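# Move long cardboard box from desk to far-end shelf

## Task

Pick up the long cardboard box from the desk and set it down on a shelf in the final shelving section at the far end of the aisle (either side of the aisle is fine). It must rest on the shelf surface itself, not on top of a carton, and no part of it may overhang the shelf's front edge. The robot must not topple or be left tilted, or the task fails.

## Robot and tools

ROBOT. TidyBot++: a single-arm mobile base, 0.54 m long, 0.50 m wide, 0.38 m high, on four powered casters. It carries one seven-joint arm with a two-finger gripper. The shoulder sits 0.12 m ahead of the base centre and 0.68 m above the floor. Segments: upper arm 0.42 m, forearm 0.31 m, hand 0.31 m. The arm begins folded, hand pointing down, wrist up to 0.08 m ahead of the base front. Cameras: base_camera and wrist_camera (the latter looks along the hand).

FRAMES. Base frame: origin on the floor below the base centre, x forward, y left, z up, metres. The odometry frame is the base frame as it was when the scene began. hand_pose is printed in the base frame and marks the middle point between the closed finger pads; the hand's own z axis runs out along the fingers, and the fingers open and close along its y axis.

TOOL move. One action per call, made of any of base, joints, target, plus optional speeds and min_time_s; cameras and blocking are not part of the action. A call with nothing in it just reports state and images.
- base: an object of relative offsets from where the base last reported itself, in the base's axes at the start: translate_m (forward +, -2 to 2 m), strafe_m (left +, -2 to 2 m), rotate_rad (counter-clockwise seen from above +, -6.3 to 6.3 rad). A base move times out after 14 s.
- joints: absolute angles by name, in radians: joint_1_rad (any angle, positive turns the arm clockwise from above, i.e. opposite to heading), joint_2_rad shoulder (-2.249 to 2.249, 0 = upper arm vertical, + leans forward), joint_3_rad (any angle), joint_4_rad elbow (-2.579 to 2.579, 0 straight), joint_5_rad (any angle), joint_6_rad wrist (-2.099 to 2.099), joint_7_rad (any angle; at 1.57 with hand down the fingers open left/right), and gripper_pos, unitless 0 (open, ~85 mm gap) to 1 (closed); gap is about 85 x (1 - gripper_pos) mm. Continuous joints take the shorter way; for big turns send steps under half a turn.
- target: one list of seven numbers [x, y, z, qw, qx, qy, qz], an absolute hand pose in the base frame, metres then quaternion. Alongside it, joints may only contain gripper_pos.
- speeds: caps for this action only: translate_m / strafe_m 0.05 to 0.5 m/s (give it under just one key when both are used), rotate_rad 0.1 to 1.57 rad/s, gripper_pos 0.234 to 0.993 per s.
- min_time_s: 0.1 to 8 s, least duration of each arm motion.
- cameras: list of base_camera, wrist_camera or all; [] for none.
- blocking: true/omitted waits until everything rests; false returns in about 0.5 s while motion continues.
No action exceeds 15 s.

OTHER TOOLS. wait(seconds 0 to 10, cameras) lets time pass and returns early once moves finish. stop(cameras) brakes all running motions. zoom_image(camera, region [x0, y0, x1, y1] pixels from top-left, at most 504 x 504) enlarges part of that camera's latest image. read_manual(section "licences") only returns licence text. finished_scene(scene) ends the current scene with its number; call nothing after it in the same reply.

RESULT LINES. base_status, joint_status, hand_status: "done", "moving", "off_target" (resting away from the goal, maybe still pushing), "not_followed" (withheld, e.g. self-collision with "cause:" or "pose unreachable"), or stops "contact_stop", "time_out", "torque_fault", "limit_stop_at_motor_heat". An unrequested stop or refused call cancels the rest of that reply's move/wait/finished_scene calls. base_status "done" only means the wheels turned enough; slipping or blocking can leave it short. base_odometry (x, y, heading in rad) counts wheel turns and drifts. base_tilt in degrees. hand_target is where joints' targets would put the hand; motor_effort is percent of max torque with the peak in brackets. on_its_own lists uncommanded behaviour. ARM HIT, MOTOR HOT and OVER-TEMPERATURE FAULT lines warn of hits and heat.

PRACTICAL NOTES. A hand target usually lands within ~3 cm; fix it by adding (wanted - hand_pose) to the previous target. To hold a loaded hand steady, resend hand_target, not hand_pose. Loads make the arm sag; never command a joint to its current reading while carrying. Joints can stop up to their tolerance short; correct with last command + (wanted - read). A down-pointing hand can reach at most about 0.94 m high, only near the base. The gripper, once stopped by an object ("off_target"), locks and squeezes hard; for gentler grips aim about 0.01 past first contact. Fingertips move ~13 mm outward as they close.

AVOID. The arm does not dodge obstacles and keeps pushing when blocked; nothing prevents it hitting the base. Driving or turning while the arm is caught above ~0.6 m, reaching far out from the folded pose, or swinging an outstretched arm sideways can tip the robot; backing off or retracting rights it. Hard contact can cause a torque fault (10 s arm freeze). Do not drop the box, release it while moving, slam, squeeze too hard, or yank on the gripper. Long holding with the arm extended heats motors.

Each tool is called after ">>>" in YAML: its name, and indented under it one key for each argument.

## Session

>>> move:
  cameras: ["all"]

Scene clock: 0.00 s.
base_odometry: x=+0.000 y=+0.000 heading=+0.000
base_tilt: forward=-0.4 right=-0.1
base_status: not commanded
joint_positions: joint_1_rad=-0.039 joint_2_rad=-0.358 joint_3_rad=+3.129 joint_4_rad=-2.547 joint_5_rad=+0.016 joint_6_rad=-0.881 joint_7_rad=+1.599 gripper_pos=+0.000
joint_status: not commanded
motor_effort: joint_1_rad=+0 joint_2_rad=-1 joint_3_rad=+0 joint_4_rad=+11 joint_5_rad=+0 joint_6_rad=+1 joint_7_rad=+1
hand_pose: x=+0.2497 y=+0.0037 z=+0.5830 quat_wxyz=(+0.008, +0.998, +0.044, +0.036) (m; base frame)
hand_target: x=+0.2490 y=+0.0037 z=+0.5826 quat_wxyz=(+0.008, +0.998, +0.044, +0.035) (m; base frame)
hand_status: not commanded
pictures: base_camera, wrist_camera
Images, in order (width x height): base_camera 644x364, wrist_camera 644x476.

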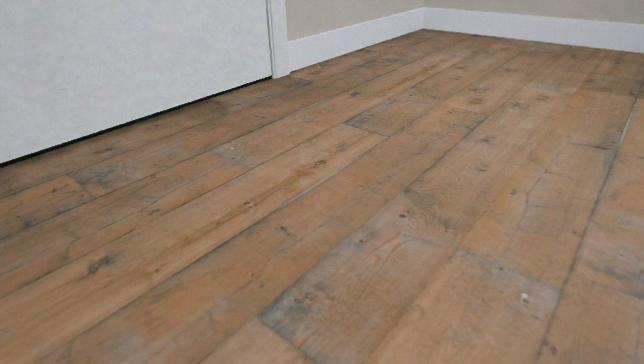

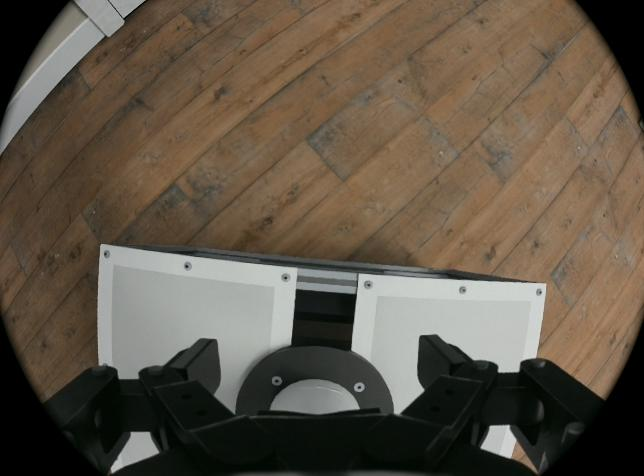

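>>> move:
  joints: {"joint_6_rad": 0.55}
  min_time_s: 2
  cameras: ["all"]

Scene clock: 8.23 s.
move: done
base_odometry: x=+0.000 y=+0.000 heading=+0.000
base_tilt: forward=-0.4 right=-0.1
base_status: not commanded
joint_positions: joint_1_rad=-0.039 joint_2_rad=-0.358 joint_3_rad=+3.129 joint_4_rad=-2.547 joint_5_rad=+0.016 joint_6_rad=+0.503 joint_7_rad=+1.599 gripper_pos=+0.000
joint_status: all done
motor_effort: joint_1_rad=+0(1) joint_2_rad=-5(6) joint_3_rad=+0(0) joint_4_rad=+15(17) joint_5_rad=+0(1) joint_6_rad=+9(10) joint_7_rad=+0(1)
hand_pose: x=+0.5360 y=+0.0259 z=+0.8574 quat_wxyz=(-0.004, +0.746, +0.039, +0.665)
hand_target: x=+0.5371 y=+0.0262 z=+0.8711 quat_wxyz=(-0.005, +0.731, +0.038, +0.682)
hand_status: not commanded
pictures: base_camera, wrist_camera
Images, in order (width x height): base_camera 644x364, wrist_camera 644x476.

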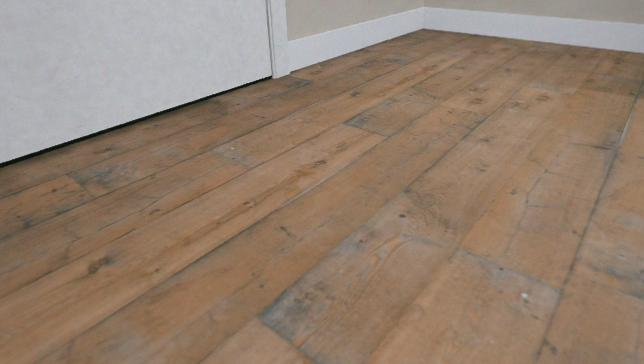

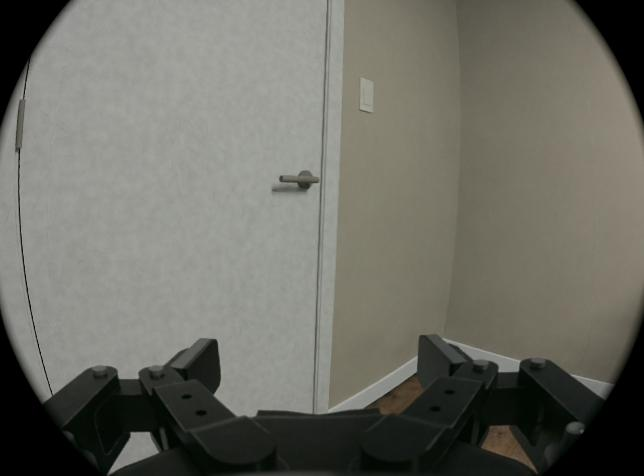

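>>> move:
  base: {"rotate_rad": -1.0}
  speeds: {"rotate_rad": 0.6}
  cameras: ["all"]

>>> move:
  base: {"rotate_rad": -1.0}
  speeds: {"rotate_rad": 0.6}
  cameras: ["all"]

Scene clock: 16.83 s.
move: done
base_odometry: x=+0.000 y=+0.000 heading=-0.999
base_tilt: forward=-0.4 right=-0.1
base_status: done
joint_positions: joint_1_rad=-0.039 joint_2_rad=-0.358 joint_3_rad=+3.129 joint_4_rad=-2.547 joint_5_rad=+0.016 joint_6_rad=+0.504 joint_7_rad=+1.599 gripper_pos=+0.000
joint_status: not commanded
motor_effort: joint_1_rad=+0(2) joint_2_rad=-5(6) joint_3_rad=+0(1) joint_4_rad=+16(17) joint_5_rad=+0(1) joint_6_rad=+9(10) joint_7_rad=+1(1)
hand_pose: x=+0.5361 y=+0.0259 z=+0.8576 quat_wxyz=(-0.004, +0.746, +0.039, +0.665)
hand_target: x=+0.5371 y=+0.0262 z=+0.8711 quat_wxyz=(-0.005, +0.731, +0.038, +0.682)
hand_status: not commanded
pictures: base_camera, wrist_camera
Images, in order (width x height): base_camera 644x364, wrist_camera 644x476.

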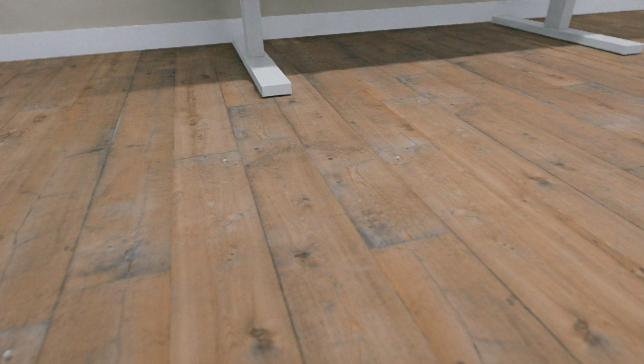

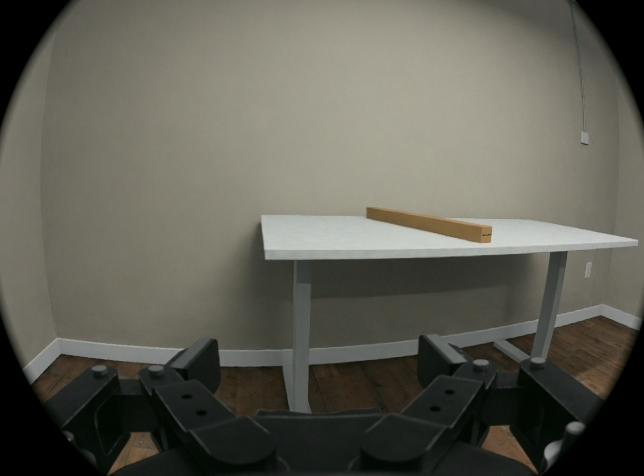

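Scene clock: 19.17 s.
move: done
base_odometry: x=+0.000 y=+0.000 heading=-1.998
base_tilt: forward=-0.4 right=-0.1
base_status: done
joint_positions: joint_1_rad=-0.039 joint_2_rad=-0.358 joint_3_rad=+3.129 joint_4_rad=-2.547 joint_5_rad=+0.016 joint_6_rad=+0.504 joint_7_rad=+1.599 gripper_pos=+0.000
joint_status: not commanded
motor_effort: joint_1_rad=+0(2) joint_2_rad=-6(6) joint_3_rad=+0(1) joint_4_rad=+16(17) joint_5_rad=+0(1) joint_6_rad=+9(10) joint_7_rad=+0(1)
hand_pose: x=+0.5361 y=+0.0259 z=+0.8576 quat_wxyz=(-0.004, +0.746, +0.039, +0.665)
hand_target: x=+0.5371 y=+0.0262 z=+0.8711 quat_wxyz=(-0.005, +0.731, +0.038, +0.682)
hand_status: not commanded
pictures: base_camera, wrist_camera
Images, in order (width x height): base_camera 644x364, wrist_camera 644x476.

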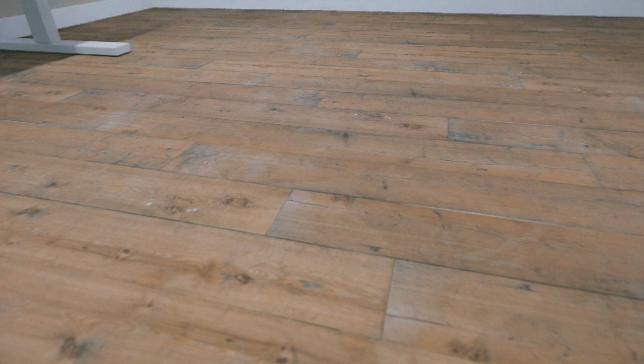

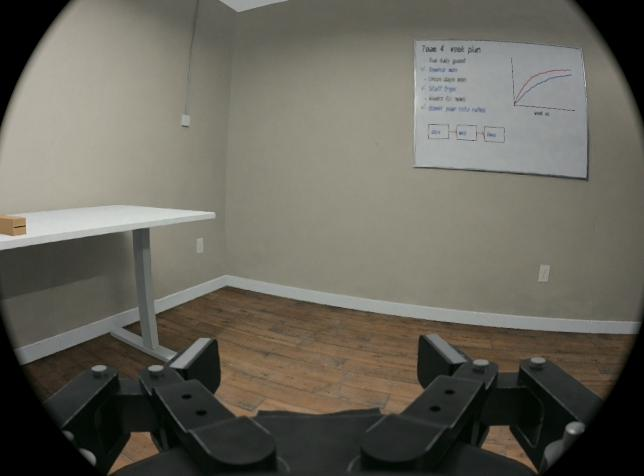

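>>> move:
  base: {"rotate_rad": -1.0}
  speeds: {"rotate_rad": 0.6}
  cameras: ["all"]

>>> move:
  base: {"rotate_rad": -1.0}
  speeds: {"rotate_rad": 0.6}
  cameras: ["all"]

>>> move:
  base: {"rotate_rad": -1.0}
  speeds: {"rotate_rad": 0.6}
  cameras: ["all"]

Scene clock: 23.57 s.
move: done
base_odometry: x=+0.000 y=+0.000 heading=-2.997
base_tilt: forward=-0.3 right=-0.1
base_status: done
joint_positions: joint_1_rad=-0.039 joint_2_rad=-0.358 joint_3_rad=+3.129 joint_4_rad=-2.547 joint_5_rad=+0.016 joint_6_rad=+0.504 joint_7_rad=+1.599 gripper_pos=+0.000
joint_status: not commanded
motor_effort: joint_1_rad=+0(2) joint_2_rad=-5(6) joint_3_rad=+0(1) joint_4_rad=+16(17) joint_5_rad=+0(1) joint_6_rad=+9(10) joint_7_rad=+0(1)
hand_pose: x=+0.5361 y=+0.0260 z=+0.8576 quat_wxyz=(-0.004, +0.746, +0.039, +0.665)
hand_target: x=+0.5371 y=+0.0262 z=+0.8711 quat_wxyz=(-0.005, +0.731, +0.038, +0.682)
hand_status: not commanded
pictures: base_camera, wrist_camera
Images, in order (width x height): base_camera 644x364, wrist_camera 644x476.

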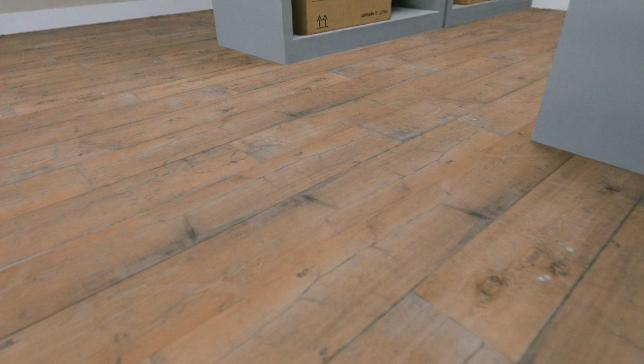

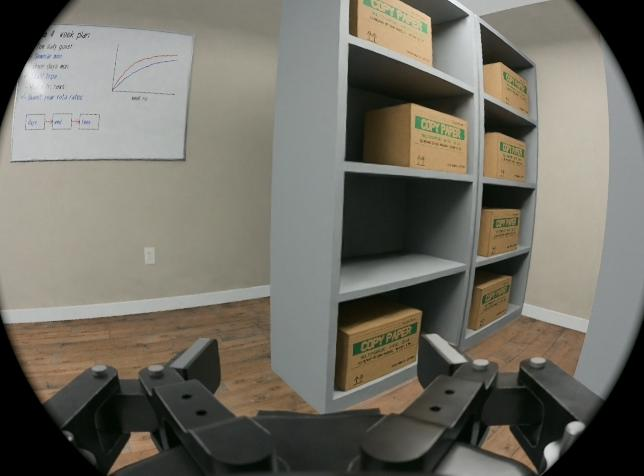

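Scene clock: 25.90 s.
move: done
base_odometry: x=+0.000 y=+0.000 heading=+2.287
base_tilt: forward=-0.4 right=-0.1
base_status: done
joint_positions: joint_1_rad=-0.039 joint_2_rad=-0.358 joint_3_rad=+3.129 joint_4_rad=-2.547 joint_5_rad=+0.016 joint_6_rad=+0.504 joint_7_rad=+1.599 gripper_pos=+0.000
joint_status: not commanded
motor_effort: joint_1_rad=+0(2) joint_2_rad=-5(6) joint_3_rad=+0(1) joint_4_rad=+16(17) joint_5_rad=+0(1) joint_6_rad=+9(10) joint_7_rad=+0(1)
hand_pose: x=+0.5361 y=+0.0260 z=+0.8576 quat_wxyz=(-0.004, +0.746, +0.039, +0.665)
hand_target: x=+0.5371 y=+0.0262 z=+0.8711 quat_wxyz=(-0.005, +0.731, +0.038, +0.682)
hand_status: not commanded
pictures: base_camera, wrist_camera
Images, in order (width x height): base_camera 644x364, wrist_camera 644x476.

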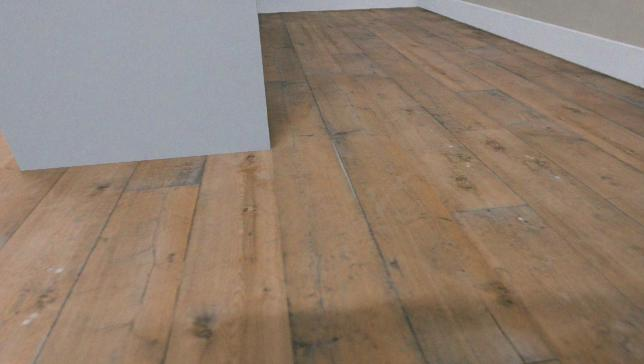

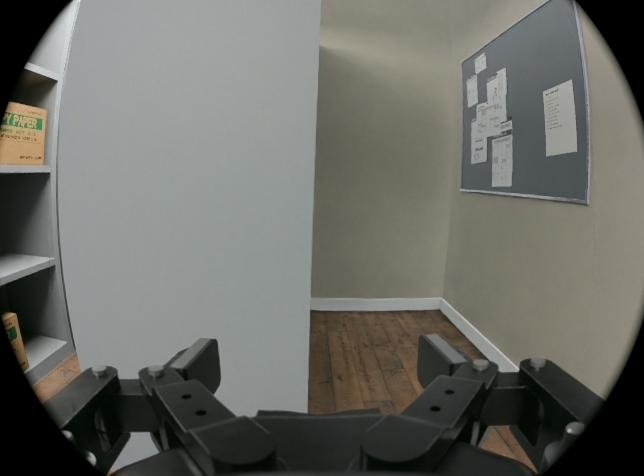

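Scene clock: 28.23 s.
move: done
base_odometry: x=+0.000 y=+0.000 heading=+1.287
base_tilt: forward=-0.4 right=-0.1
base_status: done
joint_positions: joint_1_rad=-0.039 joint_2_rad=-0.358 joint_3_rad=+3.129 joint_4_rad=-2.547 joint_5_rad=+0.016 joint_6_rad=+0.504 joint_7_rad=+1.599 gripper_pos=+0.000
joint_status: not commanded
motor_effort: joint_1_rad=+1(2) joint_2_rad=-6(6) joint_3_rad=+0(1) joint_4_rad=+16(17) joint_5_rad=+0(1) joint_6_rad=+9(10) joint_7_rad=+1(1)
hand_pose: x=+0.5361 y=+0.0260 z=+0.8576 quat_wxyz=(-0.004, +0.746, +0.039, +0.665)
hand_target: x=+0.5371 y=+0.0262 z=+0.8711 quat_wxyz=(-0.005, +0.731, +0.038, +0.682)
hand_status: not commanded
pictures: base_camera, wrist_camera
Images, in order (width x height): base_camera 644x364, wrist_camera 644x476.

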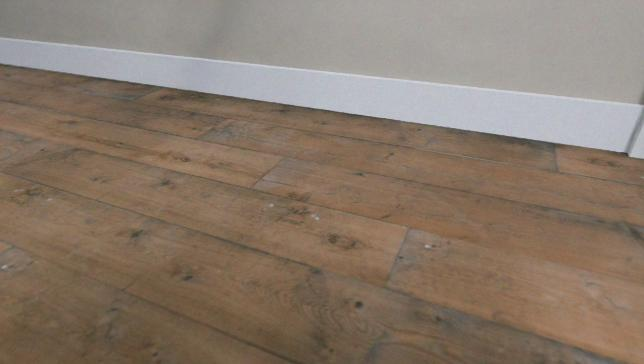

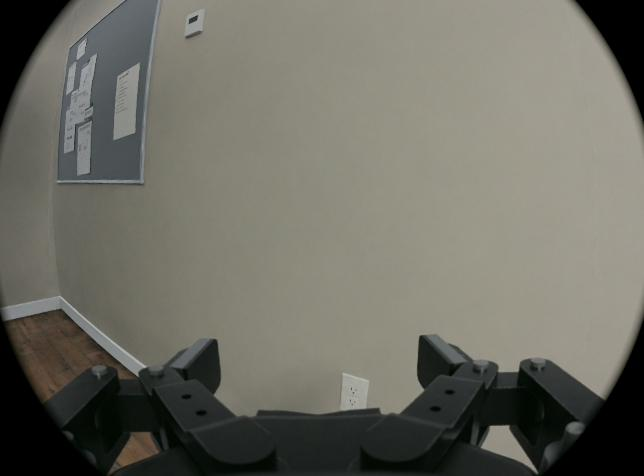

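>>> move:
  base: {"rotate_rad": 1.65}
  speeds: {"rotate_rad": 0.8}
  cameras: ["all"]

Scene clock: 42.70 s.
move: done
base_odometry: x=+0.000 y=+0.000 heading=+2.937
base_tilt: forward=-0.4 right=-0.1
base_status: done
joint_positions: joint_1_rad=-0.039 joint_2_rad=-0.358 joint_3_rad=+3.129 joint_4_rad=-2.547 joint_5_rad=+0.016 joint_6_rad=+0.504 joint_7_rad=+1.599 gripper_pos=+0.000
joint_status: not commanded
motor_effort: joint_1_rad=+1(2) joint_2_rad=-5(6) joint_3_rad=+0(1) joint_4_rad=+16(17) joint_5_rad=+0(1) joint_6_rad=+9(10) joint_7_rad=+0(1)
hand_pose: x=+0.5361 y=+0.0260 z=+0.8576 quat_wxyz=(-0.004, +0.746, +0.039, +0.665)
hand_target: x=+0.5371 y=+0.0262 z=+0.8711 quat_wxyz=(-0.005, +0.731, +0.038, +0.682)
hand_status: not commanded
pictures: base_camera, wrist_camera
Images, in order (width x height): base_camera 644x364, wrist_camera 644x476.

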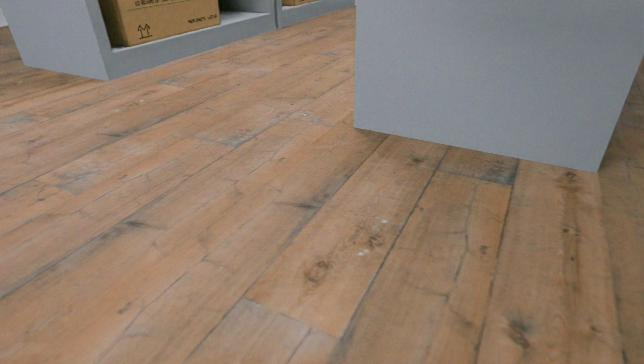

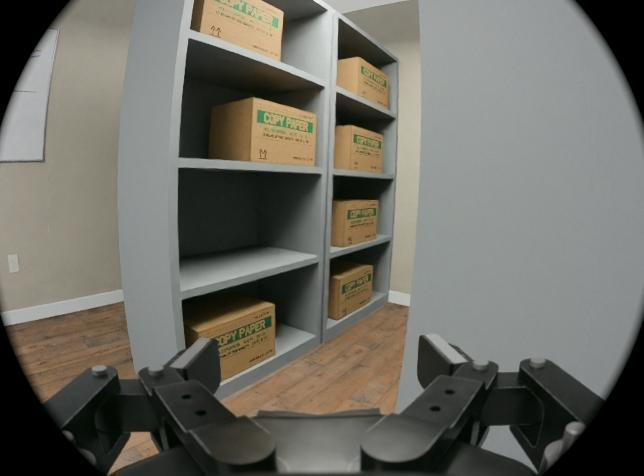

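>>> move:
  base: {"rotate_rad": -0.437}
  speeds: {"rotate_rad": 0.8}
  cameras: ["all"]

>>> move:
  base: {"translate_m": 0.3, "strafe_m": 0.75}
  speeds: {"translate_m": 0.3}
  cameras: ["all"]

Scene clock: 64.23 s.
move: done
base_odometry: x=+0.000 y=+0.000 heading=+2.501
base_tilt: forward=-0.4 right=-0.1
base_status: done
joint_positions: joint_1_rad=-0.039 joint_2_rad=-0.358 joint_3_rad=+3.129 joint_4_rad=-2.547 joint_5_rad=+0.016 joint_6_rad=+0.504 joint_7_rad=+1.599 gripper_pos=+0.000
joint_status: not commanded
motor_effort: joint_1_rad=+0(2) joint_2_rad=-5(6) joint_3_rad=+0(1) joint_4_rad=+16(17) joint_5_rad=+0(1) joint_6_rad=+9(10) joint_7_rad=+1(1)
hand_pose: x=+0.5361 y=+0.0259 z=+0.8576 quat_wxyz=(-0.004, +0.746, +0.039, +0.665)
hand_target: x=+0.5371 y=+0.0262 z=+0.8711 quat_wxyz=(-0.005, +0.731, +0.038, +0.682)
hand_status: not commanded
pictures: base_camera, wrist_camera
Images, in order (width x height): base_camera 644x364, wrist_camera 644x476.

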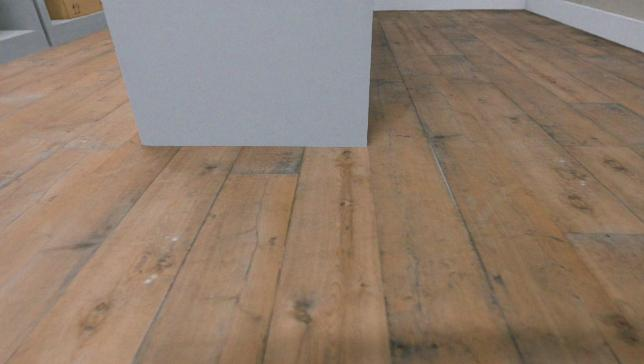

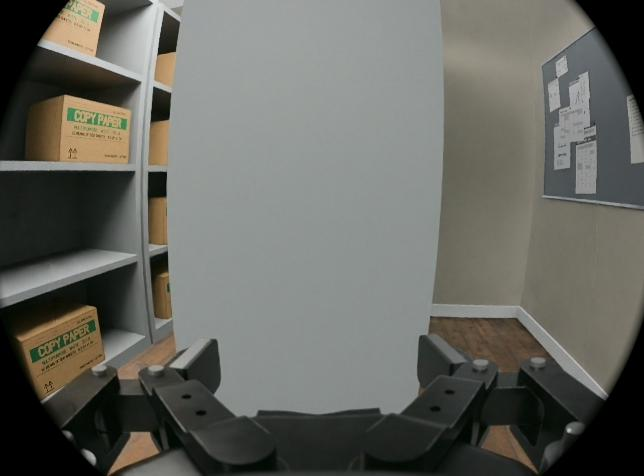

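Scene clock: 67.83 s.
move: done
base_odometry: x=-0.689 y=-0.422 heading=+2.500
base_tilt: forward=-0.4 right=-0.1
base_status: done
joint_positions: joint_1_rad=-0.039 joint_2_rad=-0.358 joint_3_rad=+3.129 joint_4_rad=-2.547 joint_5_rad=+0.016 joint_6_rad=+0.504 joint_7_rad=+1.599 gripper_pos=+0.000
joint_status: not commanded
motor_effort: joint_1_rad=+1(1) joint_2_rad=-5(6) joint_3_rad=+0(2) joint_4_rad=+16(17) joint_5_rad=+1(1) joint_6_rad=+9(10) joint_7_rad=+0(2)
hand_pose: x=+0.5361 y=+0.0260 z=+0.8579 quat_wxyz=(-0.004, +0.745, +0.039, +0.665)
hand_target: x=+0.5371 y=+0.0262 z=+0.8711 quat_wxyz=(-0.005, +0.731, +0.038, +0.682)
hand_status: not commanded
pictures: base_camera, wrist_camera
Images, in order (width x height): base_camera 644x364, wrist_camera 644x476.

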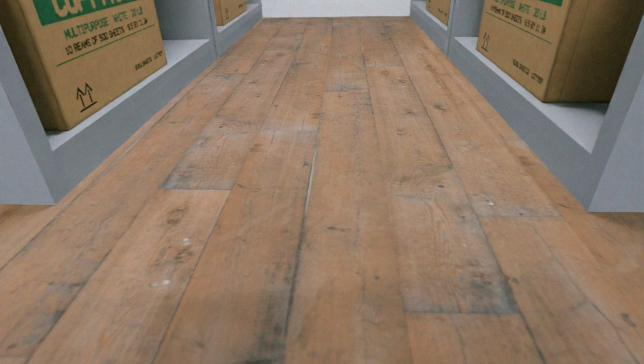

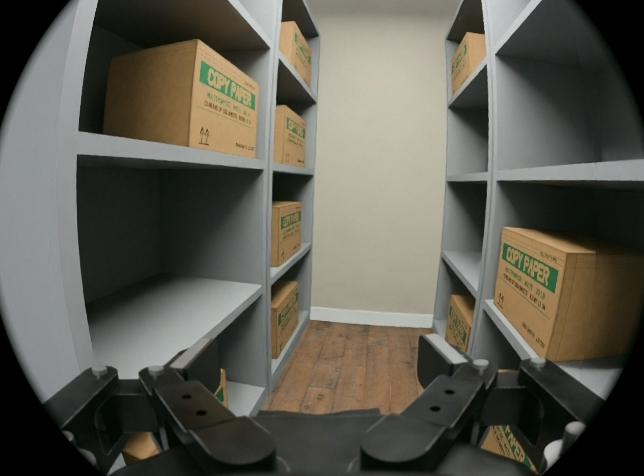

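>>> zoom_image:
  camera: "wrist_camera"
  region: [400, 0, 644, 400]

Scaled by 1.260.

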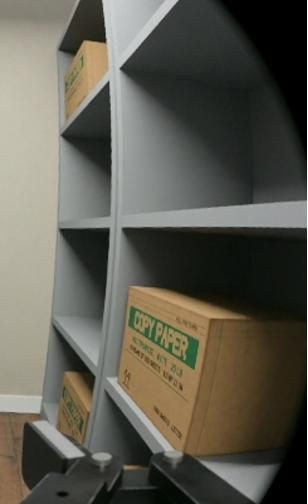

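>>> move:
  base: {"rotate_rad": -0.044}

>>> move:
  base: {"translate_m": 0.6, "strafe_m": 0.035}
  speeds: {"translate_m": 0.3}
  cameras: ["all"]

Scene clock: 99.83 s.
move: done
base_odometry: x=-0.689 y=-0.422 heading=+2.457
base_tilt: forward=-0.4 right=-0.1
base_status: done
joint_positions: joint_1_rad=-0.039 joint_2_rad=-0.358 joint_3_rad=+3.129 joint_4_rad=-2.547 joint_5_rad=+0.016 joint_6_rad=+0.504 joint_7_rad=+1.599 gripper_pos=+0.000
joint_status: not commanded
motor_effort: joint_1_rad=+1(2) joint_2_rad=-5(6) joint_3_rad=+0(1) joint_4_rad=+16(17) joint_5_rad=+0(1) joint_6_rad=+9(10) joint_7_rad=+0(1)
hand_pose: x=+0.5361 y=+0.0258 z=+0.8579 quat_wxyz=(-0.004, +0.745, +0.039, +0.665)
hand_target: x=+0.5371 y=+0.0262 z=+0.8711 quat_wxyz=(-0.005, +0.731, +0.038, +0.682)
hand_status: not commanded
pictures: none

Scene clock: 102.70 s.
move: done
base_odometry: x=-1.176 y=-0.070 heading=+2.457
base_tilt: forward=-0.4 right=-0.1
base_status: done
joint_positions: joint_1_rad=-0.039 joint_2_rad=-0.358 joint_3_rad=+3.129 joint_4_rad=-2.547 joint_5_rad=+0.016 joint_6_rad=+0.505 joint_7_rad=+1.599 gripper_pos=+0.000
joint_status: not commanded
motor_effort: joint_1_rad=+1(1) joint_2_rad=-6(8) joint_3_rad=+0(0) joint_4_rad=+16(17) joint_5_rad=+1(1) joint_6_rad=+10(10) joint_7_rad=+0(2)
hand_pose: x=+0.5361 y=+0.0258 z=+0.8582 quat_wxyz=(-0.004, +0.745, +0.039, +0.666)
hand_target: x=+0.5371 y=+0.0262 z=+0.8711 quat_wxyz=(-0.005, +0.731, +0.038, +0.682)
hand_status: not commanded
pictures: base_camera, wrist_camera
Images, in order (width x height): base_camera 644x364, wrist_camera 644x476.

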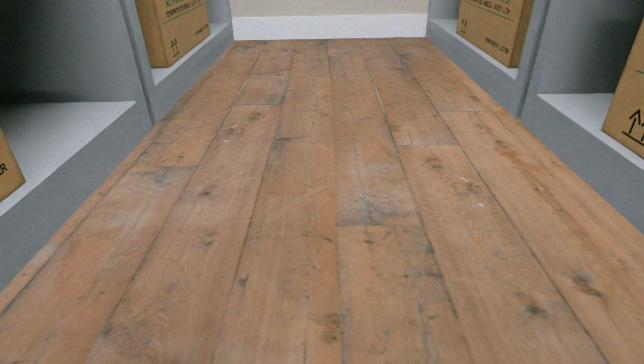

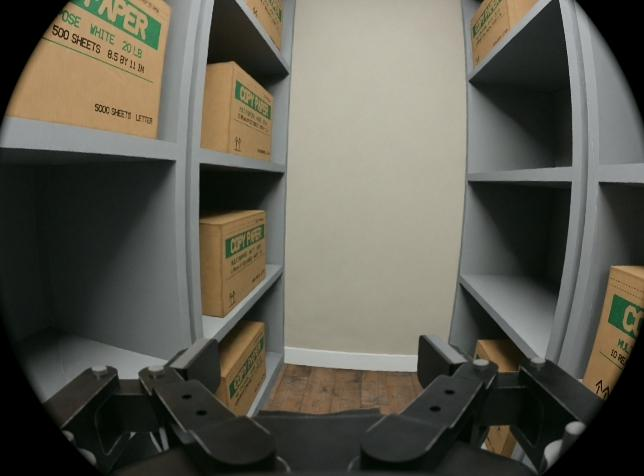

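>>> move:
  base: {"translate_m": 0.5}
  speeds: {"translate_m": 0.25}
  cameras: ["all"]

Scene clock: 132.57 s.
move: done
base_odometry: x=-1.564 y=+0.247 heading=+2.457
base_tilt: forward=-0.4 right=-0.1
base_status: done
joint_positions: joint_1_rad=-0.039 joint_2_rad=-0.357 joint_3_rad=+3.129 joint_4_rad=-2.547 joint_5_rad=+0.016 joint_6_rad=+0.506 joint_7_rad=+1.599 gripper_pos=+0.000
joint_status: not commanded
motor_effort: joint_1_rad=+0(1) joint_2_rad=-6(8) joint_3_rad=+0(0) joint_4_rad=+17(17) joint_5_rad=+0(1) joint_6_rad=+9(10) joint_7_rad=+0(2)
hand_pose: x=+0.5362 y=+0.0258 z=+0.8582 quat_wxyz=(-0.004, +0.745, +0.039, +0.666)
hand_target: x=+0.5371 y=+0.0262 z=+0.8711 quat_wxyz=(-0.005, +0.731, +0.038, +0.682)
hand_status: not commanded
pictures: base_camera, wrist_camera
Images, in order (width x height): base_camera 644x364, wrist_camera 644x476.

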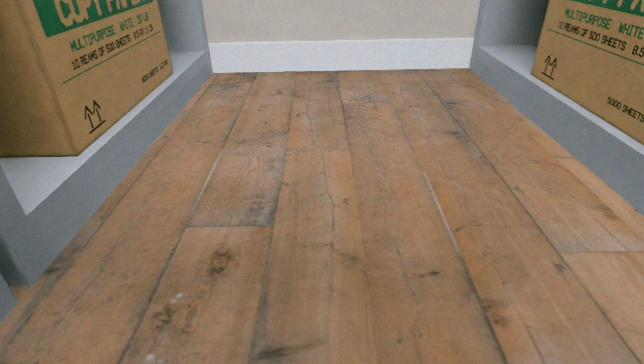

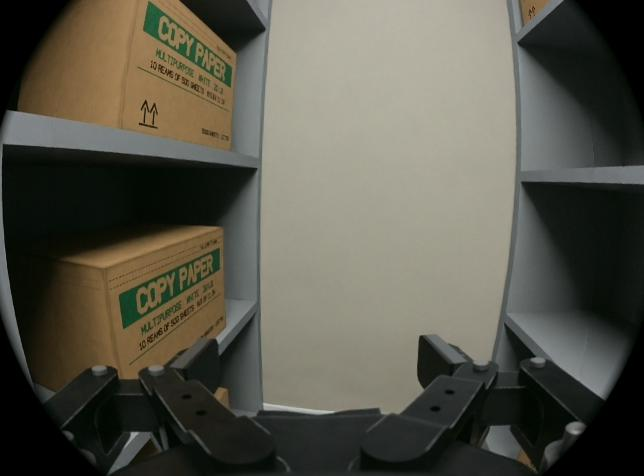

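>>> move:
  joints: {"joint_6_rad": -0.6}
  min_time_s: 2
  cameras: ["wrist_camera"]

Scene clock: 149.03 s.
move: done
base_odometry: x=-1.564 y=+0.247 heading=+2.457
base_tilt: forward=-0.3 right=-0.1
base_status: not commanded
joint_positions: joint_1_rad=-0.039 joint_2_rad=-0.357 joint_3_rad=+3.129 joint_4_rad=-2.547 joint_5_rad=+0.016 joint_6_rad=-0.548 joint_7_rad=+1.599 gripper_pos=+0.000
joint_status: all done
motor_effort: joint_1_rad=+0(1) joint_2_rad=-2(6) joint_3_rad=+0(1) joint_4_rad=+14(17) joint_5_rad=+0(1) joint_6_rad=+4(10) joint_7_rad=+0(1)
hand_pose: x=+0.3497 y=+0.0102 z=+0.6072 quat_wxyz=(+0.005, +0.979, +0.045, +0.200)
hand_target: x=+0.3340 y=+0.0092 z=+0.6007 quat_wxyz=(+0.006, +0.984, +0.045, +0.174)
hand_status: not commanded
Images, in order (width x height): wrist_camera 644x476.

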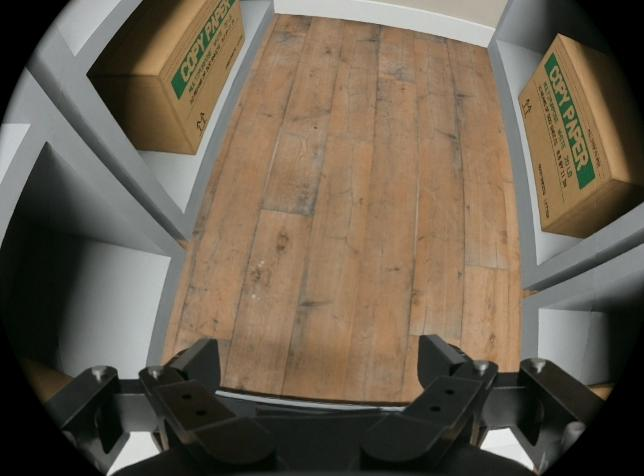

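>>> move:
  base: {"rotate_rad": -0.05}

>>> move:
  base: {"strafe_m": -0.04}
  joints: {"joint_6_rad": 0.55}
  min_time_s: 2
  cameras: ["all"]

Scene clock: 199.30 s.
move: done
base_odometry: x=-1.564 y=+0.247 heading=+2.407
base_tilt: forward=-0.4 right=-0.1
base_status: done
joint_positions: joint_1_rad=-0.039 joint_2_rad=-0.357 joint_3_rad=+3.129 joint_4_rad=-2.547 joint_5_rad=+0.016 joint_6_rad=-0.549 joint_7_rad=+1.599 gripper_pos=+0.000
joint_status: not commanded
motor_effort: joint_1_rad=+0(1) joint_2_rad=-2(3) joint_3_rad=+0(1) joint_4_rad=+13(14) joint_5_rad=+0(1) joint_6_rad=+4(4) joint_7_rad=+1(1)
hand_pose: x=+0.3494 y=+0.0101 z=+0.6071 quat_wxyz=(+0.005, +0.979, +0.045, +0.200)
hand_target: x=+0.3340 y=+0.0092 z=+0.6007 quat_wxyz=(+0.006, +0.984, +0.045, +0.174)
hand_status: not commanded
pictures: none

Scene clock: 201.97 s.
move: done
base_odometry: x=-1.537 y=+0.277 heading=+2.408
base_tilt: forward=-0.4 right=-0.1
base_status: done
joint_positions: joint_1_rad=-0.039 joint_2_rad=-0.357 joint_3_rad=+3.129 joint_4_rad=-2.547 joint_5_rad=+0.016 joint_6_rad=+0.503 joint_7_rad=+1.599 gripper_pos=+0.000
joint_status: all done
motor_effort: joint_1_rad=+0(1) joint_2_rad=-5(6) joint_3_rad=+0(1) joint_4_rad=+16(17) joint_5_rad=+0(1) joint_6_rad=+8(10) joint_7_rad=+1(1)
hand_pose: x=+0.5361 y=+0.0256 z=+0.8572 quat_wxyz=(-0.004, +0.746, +0.039, +0.665)
hand_target: x=+0.5371 y=+0.0262 z=+0.8711 quat_wxyz=(-0.005, +0.731, +0.038, +0.682)
hand_status: not commanded
pictures: base_camera, wrist_camera
Images, in order (width x height): base_camera 644x364, wrist_camera 644x476.

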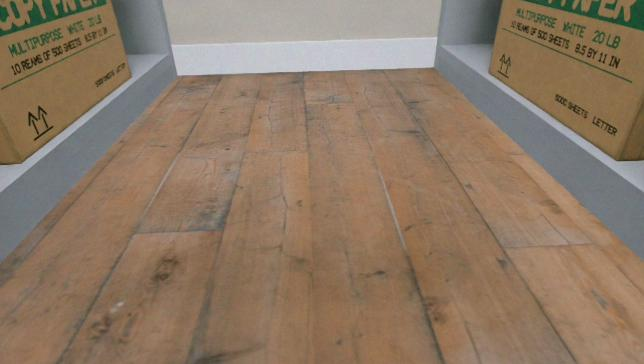

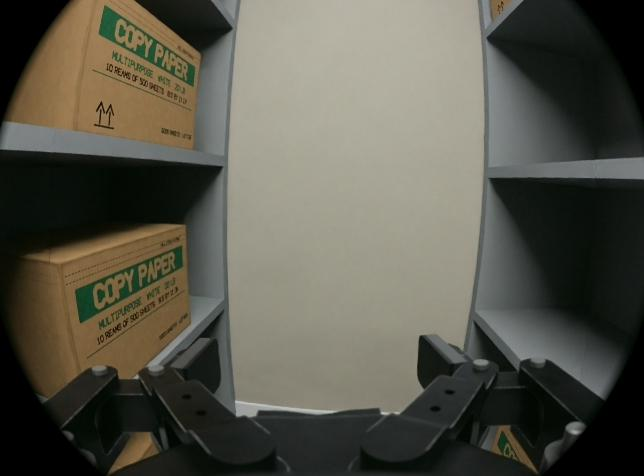

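>>> move:
  base: {"translate_m": -0.8}
  speeds: {"translate_m": 0.3}
  cameras: ["all"]

Scene clock: 212.33 s.
move: done
base_odometry: x=-0.943 y=-0.259 heading=+2.408
base_tilt: forward=-0.4 right=-0.1
base_status: done
joint_positions: joint_1_rad=-0.039 joint_2_rad=-0.357 joint_3_rad=+3.129 joint_4_rad=-2.547 joint_5_rad=+0.016 joint_6_rad=+0.504 joint_7_rad=+1.599 gripper_pos=+0.000
joint_status: not commanded
motor_effort: joint_1_rad=+1(1) joint_2_rad=-5(9) joint_3_rad=+0(0) joint_4_rad=+16(17) joint_5_rad=+0(1) joint_6_rad=+9(10) joint_7_rad=+0(1)
hand_pose: x=+0.5362 y=+0.0256 z=+0.8576 quat_wxyz=(-0.004, +0.746, +0.039, +0.665)
hand_target: x=+0.5371 y=+0.0262 z=+0.8711 quat_wxyz=(-0.005, +0.731, +0.038, +0.682)
hand_status: not commanded
pictures: base_camera, wrist_camera
Images, in order (width x height): base_camera 644x364, wrist_camera 644x476.

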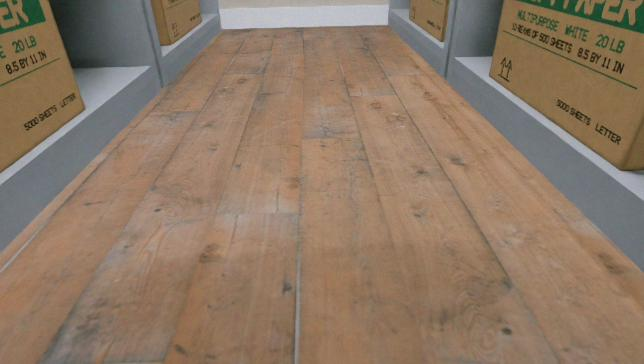

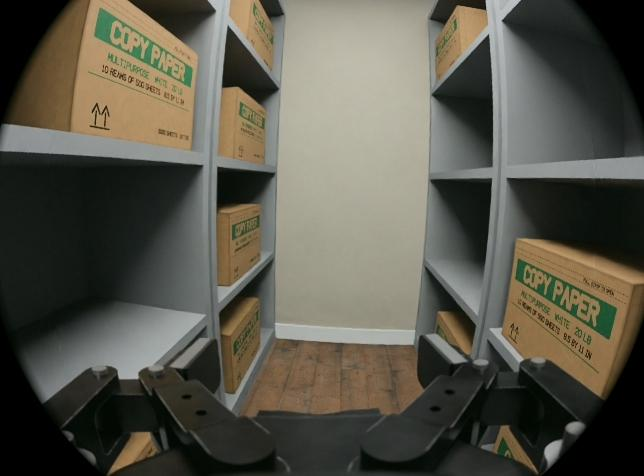

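>>> move:
  base: {"translate_m": -0.5}
  speeds: {"translate_m": 0.35}

>>> move:
  base: {"rotate_rad": 3.14}
  speeds: {"rotate_rad": 0.8}
  cameras: ["all"]

Scene clock: 239.43 s.
move: done
base_odometry: x=-0.571 y=-0.594 heading=+2.408
base_tilt: forward=-0.4 right=-0.1
base_status: done
joint_positions: joint_1_rad=-0.039 joint_2_rad=-0.357 joint_3_rad=+3.129 joint_4_rad=-2.547 joint_5_rad=+0.016 joint_6_rad=+0.505 joint_7_rad=+1.599 gripper_pos=+0.000
joint_status: not commanded
motor_effort: joint_1_rad=+1(1) joint_2_rad=-5(8) joint_3_rad=+0(1) joint_4_rad=+16(17) joint_5_rad=+0(0) joint_6_rad=+9(10) joint_7_rad=+0(1)
hand_pose: x=+0.5363 y=+0.0256 z=+0.8578 quat_wxyz=(-0.004, +0.745, +0.039, +0.665)
hand_target: x=+0.5371 y=+0.0262 z=+0.8711 quat_wxyz=(-0.005, +0.731, +0.038, +0.682)
hand_status: not commanded
pictures: none

Scene clock: 244.17 s.
move: done
base_odometry: x=-0.571 y=-0.594 heading=-0.736
base_tilt: forward=-0.4 right=-0.1
base_status: done
joint_positions: joint_1_rad=-0.039 joint_2_rad=-0.357 joint_3_rad=+3.129 joint_4_rad=-2.547 joint_5_rad=+0.016 joint_6_rad=+0.505 joint_7_rad=+1.599 gripper_pos=+0.000
joint_status: not commanded
motor_effort: joint_1_rad=+0(2) joint_2_rad=-5(6) joint_3_rad=+0(1) joint_4_rad=+16(17) joint_5_rad=+0(1) joint_6_rad=+9(10) joint_7_rad=+1(1)
hand_pose: x=+0.5363 y=+0.0256 z=+0.8579 quat_wxyz=(-0.004, +0.745, +0.039, +0.665)
hand_target: x=+0.5371 y=+0.0262 z=+0.8711 quat_wxyz=(-0.005, +0.731, +0.038, +0.682)
hand_status: not commanded
pictures: base_camera, wrist_camera
Images, in order (width x height): base_camera 644x364, wrist_camera 644x476.

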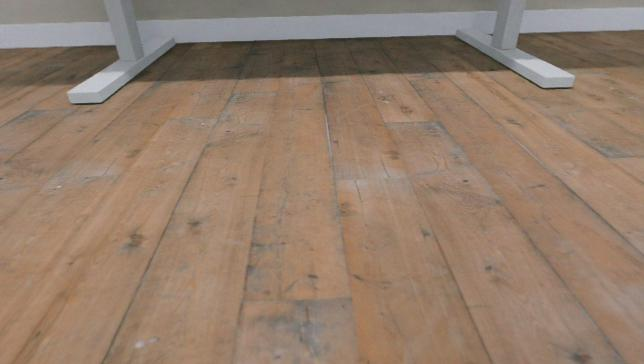

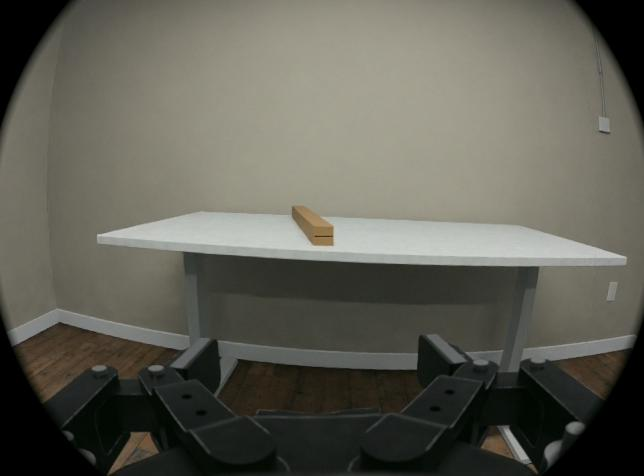

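>>> move:
  base: {"translate_m": 0.5}
  speeds: {"translate_m": 0.3}
  cameras: ["all"]

Scene clock: 253.97 s.
move: done
base_odometry: x=-0.201 y=-0.930 heading=-0.735
base_tilt: forward=-0.4 right=-0.1
base_status: done
joint_positions: joint_1_rad=-0.039 joint_2_rad=-0.357 joint_3_rad=+3.129 joint_4_rad=-2.547 joint_5_rad=+0.016 joint_6_rad=+0.506 joint_7_rad=+1.599 gripper_pos=+0.000
joint_status: not commanded
motor_effort: joint_1_rad=+1(1) joint_2_rad=-6(8) joint_3_rad=+0(1) joint_4_rad=+16(17) joint_5_rad=+0(1) joint_6_rad=+9(10) joint_7_rad=+0(1)
hand_pose: x=+0.5364 y=+0.0257 z=+0.8581 quat_wxyz=(-0.004, +0.745, +0.039, +0.666)
hand_target: x=+0.5371 y=+0.0262 z=+0.8711 quat_wxyz=(-0.005, +0.731, +0.038, +0.682)
hand_status: not commanded
pictures: base_camera, wrist_camera
Images, in order (width x height): base_camera 644x364, wrist_camera 644x476.

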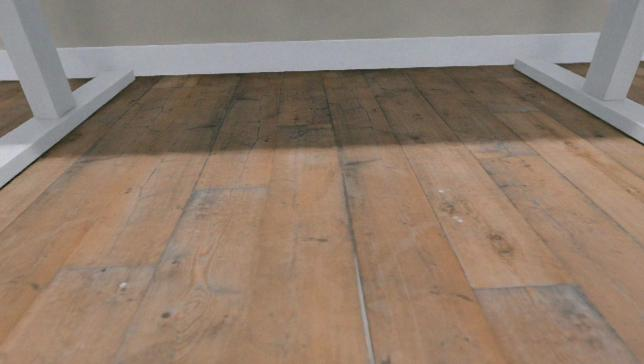

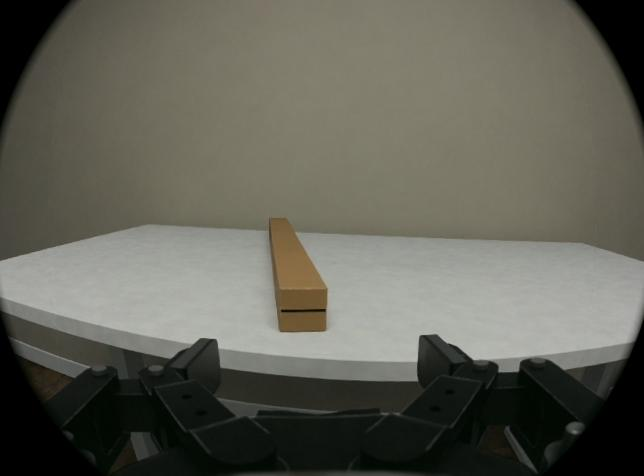

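>>> zoom_image:
  camera: "wrist_camera"
  region: [180, 200, 460, 400]

Scaled by 1.800.

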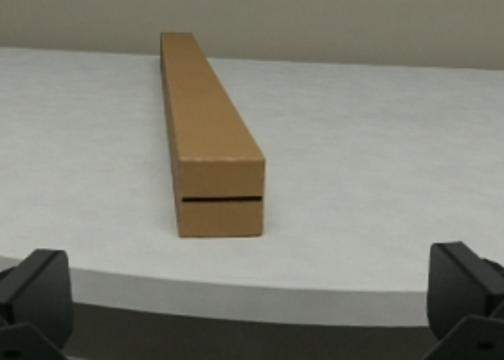

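>>> move:
  base: {"rotate_rad": 0.263}

>>> move:
  base: {"strafe_m": -0.13}
  speeds: {"strafe_m": 0.2}
  cameras: ["all"]

Scene clock: 278.43 s.
move: done
base_odometry: x=-0.201 y=-0.930 heading=-0.473
base_tilt: forward=-0.4 right=-0.1
base_status: done
joint_positions: joint_1_rad=-0.039 joint_2_rad=-0.357 joint_3_rad=+3.129 joint_4_rad=-2.547 joint_5_rad=+0.016 joint_6_rad=+0.506 joint_7_rad=+1.599 gripper_pos=+0.000
joint_status: not commanded
motor_effort: joint_1_rad=+0(2) joint_2_rad=-5(6) joint_3_rad=+0(1) joint_4_rad=+17(17) joint_5_rad=+0(1) joint_6_rad=+9(10) joint_7_rad=+1(1)
hand_pose: x=+0.5363 y=+0.0258 z=+0.8581 quat_wxyz=(-0.004, +0.745, +0.039, +0.666)
hand_target: x=+0.5371 y=+0.0262 z=+0.8711 quat_wxyz=(-0.005, +0.731, +0.038, +0.682)
hand_status: not commanded
pictures: none

Scene clock: 279.80 s.
move: done
base_odometry: x=-0.260 y=-1.046 heading=-0.472
base_tilt: forward=-0.3 right=-0.1
base_status: done
joint_positions: joint_1_rad=-0.039 joint_2_rad=-0.357 joint_3_rad=+3.129 joint_4_rad=-2.547 joint_5_rad=+0.016 joint_6_rad=+0.506 joint_7_rad=+1.599 gripper_pos=+0.000
joint_status: not commanded
motor_effort: joint_1_rad=+0(2) joint_2_rad=-5(6) joint_3_rad=+0(1) joint_4_rad=+16(17) joint_5_rad=+0(1) joint_6_rad=+9(10) joint_7_rad=+0(1)
hand_pose: x=+0.5363 y=+0.0259 z=+0.8581 quat_wxyz=(-0.004, +0.745, +0.039, +0.666)
hand_target: x=+0.5371 y=+0.0262 z=+0.8711 quat_wxyz=(-0.005, +0.731, +0.038, +0.682)
hand_status: not commanded
pictures: base_camera, wrist_camera
Images, in order (width x height): base_camera 644x364, wrist_camera 644x476.

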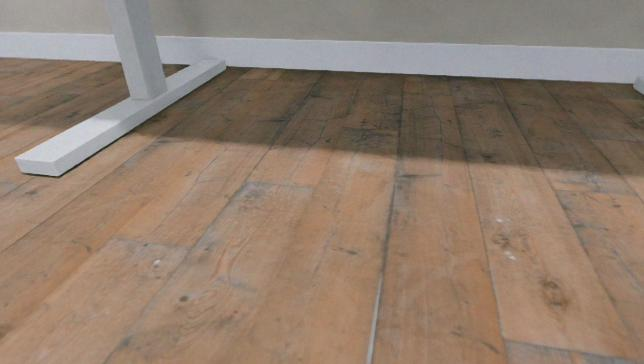

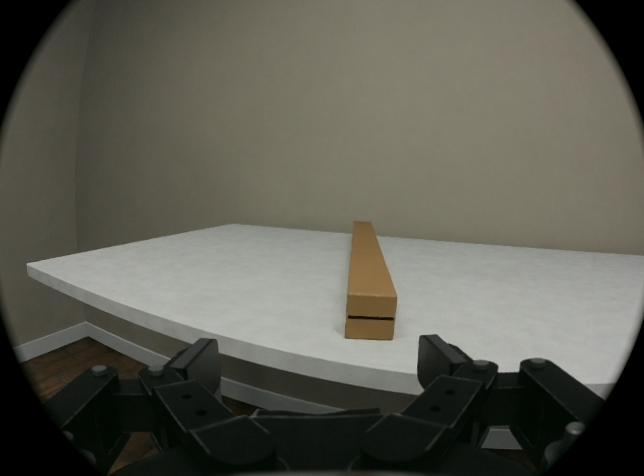

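>>> move:
  joints: {"joint_1_rad": 0.0, "joint_2_rad": 0.117, "joint_3_rad": 3.1416, "joint_4_rad": -1.017, "joint_5_rad": 0.0, "joint_6_rad": -2.008, "joint_7_rad": 1.571}
  min_time_s: 4
  cameras: ["all"]

Scene clock: 301.87 s.
move: done
base_odometry: x=-0.260 y=-1.046 heading=-0.472
base_tilt: forward=-0.4 right=-0.1
base_status: not commanded
joint_positions: joint_1_rad=-0.020 joint_2_rad=+0.090 joint_3_rad=+3.129 joint_4_rad=-1.047 joint_5_rad=+0.016 joint_6_rad=-1.961 joint_7_rad=+1.599 gripper_pos=+0.000
joint_status: all done
motor_effort: joint_1_rad=+1(1) joint_2_rad=-16(18) joint_3_rad=-1(1) joint_4_rad=+14(19) joint_5_rad=+0(1) joint_6_rad=+1(11) joint_7_rad=+0(2)
hand_pose: x=+0.4555 y=+0.0074 z=+0.9220 quat_wxyz=(+0.007, +0.999, +0.027, +0.022)
hand_target: x=+0.4528 y=+0.0013 z=+0.9214 quat_wxyz=(+0.000, +1.000, +0.000, +0.000)
hand_status: not commanded
pictures: base_camera, wrist_camera
Images, in order (width x height): base_camera 644x364, wrist_camera 644x476.

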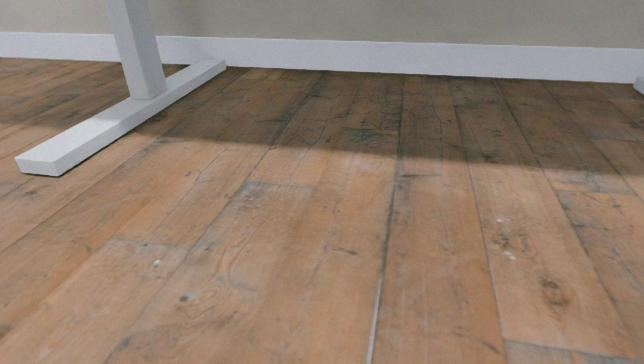

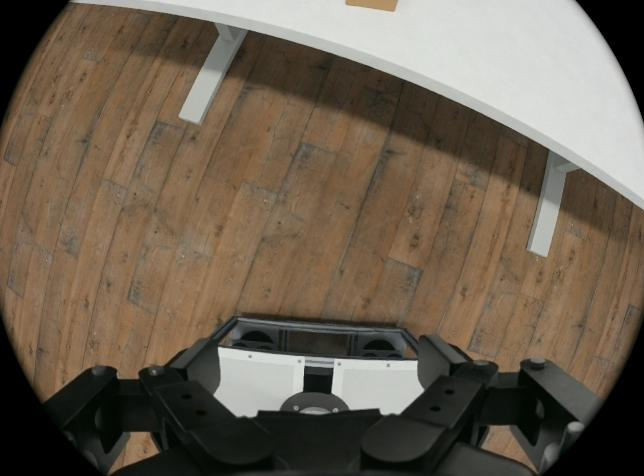

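>>> move:
  base: {"translate_m": 0.35}
  speeds: {"translate_m": 0.2}
  cameras: ["all"]

Scene clock: 310.07 s.
move: done
base_odometry: x=+0.052 y=-1.206 heading=-0.472
base_tilt: forward=-0.3 right=-0.1
base_status: done
joint_positions: joint_1_rad=-0.018 joint_2_rad=+0.107 joint_3_rad=+3.129 joint_4_rad=-1.045 joint_5_rad=+0.016 joint_6_rad=-1.969 joint_7_rad=+1.599 gripper_pos=+0.000
joint_status: not commanded
motor_effort: joint_1_rad=+1(1) joint_2_rad=-17(20) joint_3_rad=+0(1) joint_4_rad=+13(14) joint_5_rad=+0(1) joint_6_rad=+1(2) joint_7_rad=+1(1)
hand_pose: x=+0.4572 y=+0.0067 z=+0.9168 quat_wxyz=(+0.007, +1.000, +0.026, +0.010)
hand_target: x=+0.4528 y=+0.0013 z=+0.9214 quat_wxyz=(+0.000, +1.000, +0.000, +0.000)
hand_status: not commanded
pictures: base_camera, wrist_camera
Images, in order (width x height): base_camera 644x364, wrist_camera 644x476.

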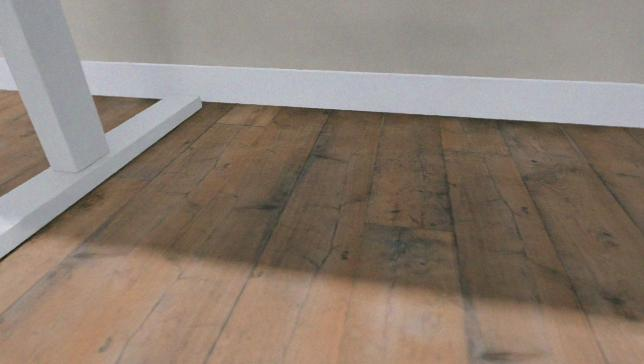

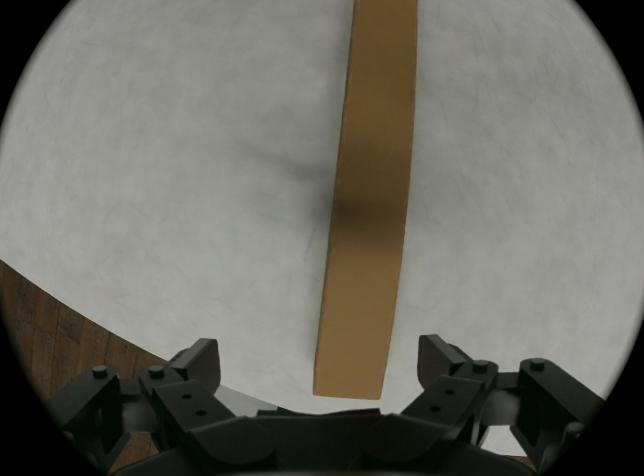

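>>> move:
  joints: {"joint_6_rad": -1.6, "joint_7_rad": 1.476}
  min_time_s: 2
  cameras: ["wrist_camera"]

Scene clock: 320.30 s.
move: done
base_odometry: x=+0.052 y=-1.206 heading=-0.472
base_tilt: forward=-0.3 right=-0.1
base_status: not commanded
joint_positions: joint_1_rad=-0.018 joint_2_rad=+0.107 joint_3_rad=+3.129 joint_4_rad=-1.045 joint_5_rad=+0.016 joint_6_rad=-1.648 joint_7_rad=+1.520 gripper_pos=+0.000
joint_status: all done
motor_effort: joint_1_rad=+0(1) joint_2_rad=-19(19) joint_3_rad=-1(1) joint_4_rad=+15(15) joint_5_rad=+0(0) joint_6_rad=+3(4) joint_7_rad=+0(1)
hand_pose: x=+0.5552 y=+0.0093 z=+0.9348 quat_wxyz=(+0.000, +0.985, -0.012, +0.170)
hand_target: x=+0.5764 y=+0.0013 z=+0.9469 quat_wxyz=(-0.010, +0.978, -0.046, +0.202)
hand_status: not commanded
Images, in order (width x height): wrist_camera 644x476.

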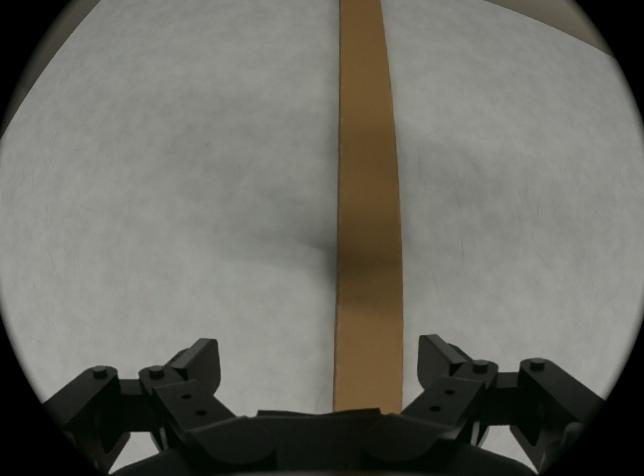

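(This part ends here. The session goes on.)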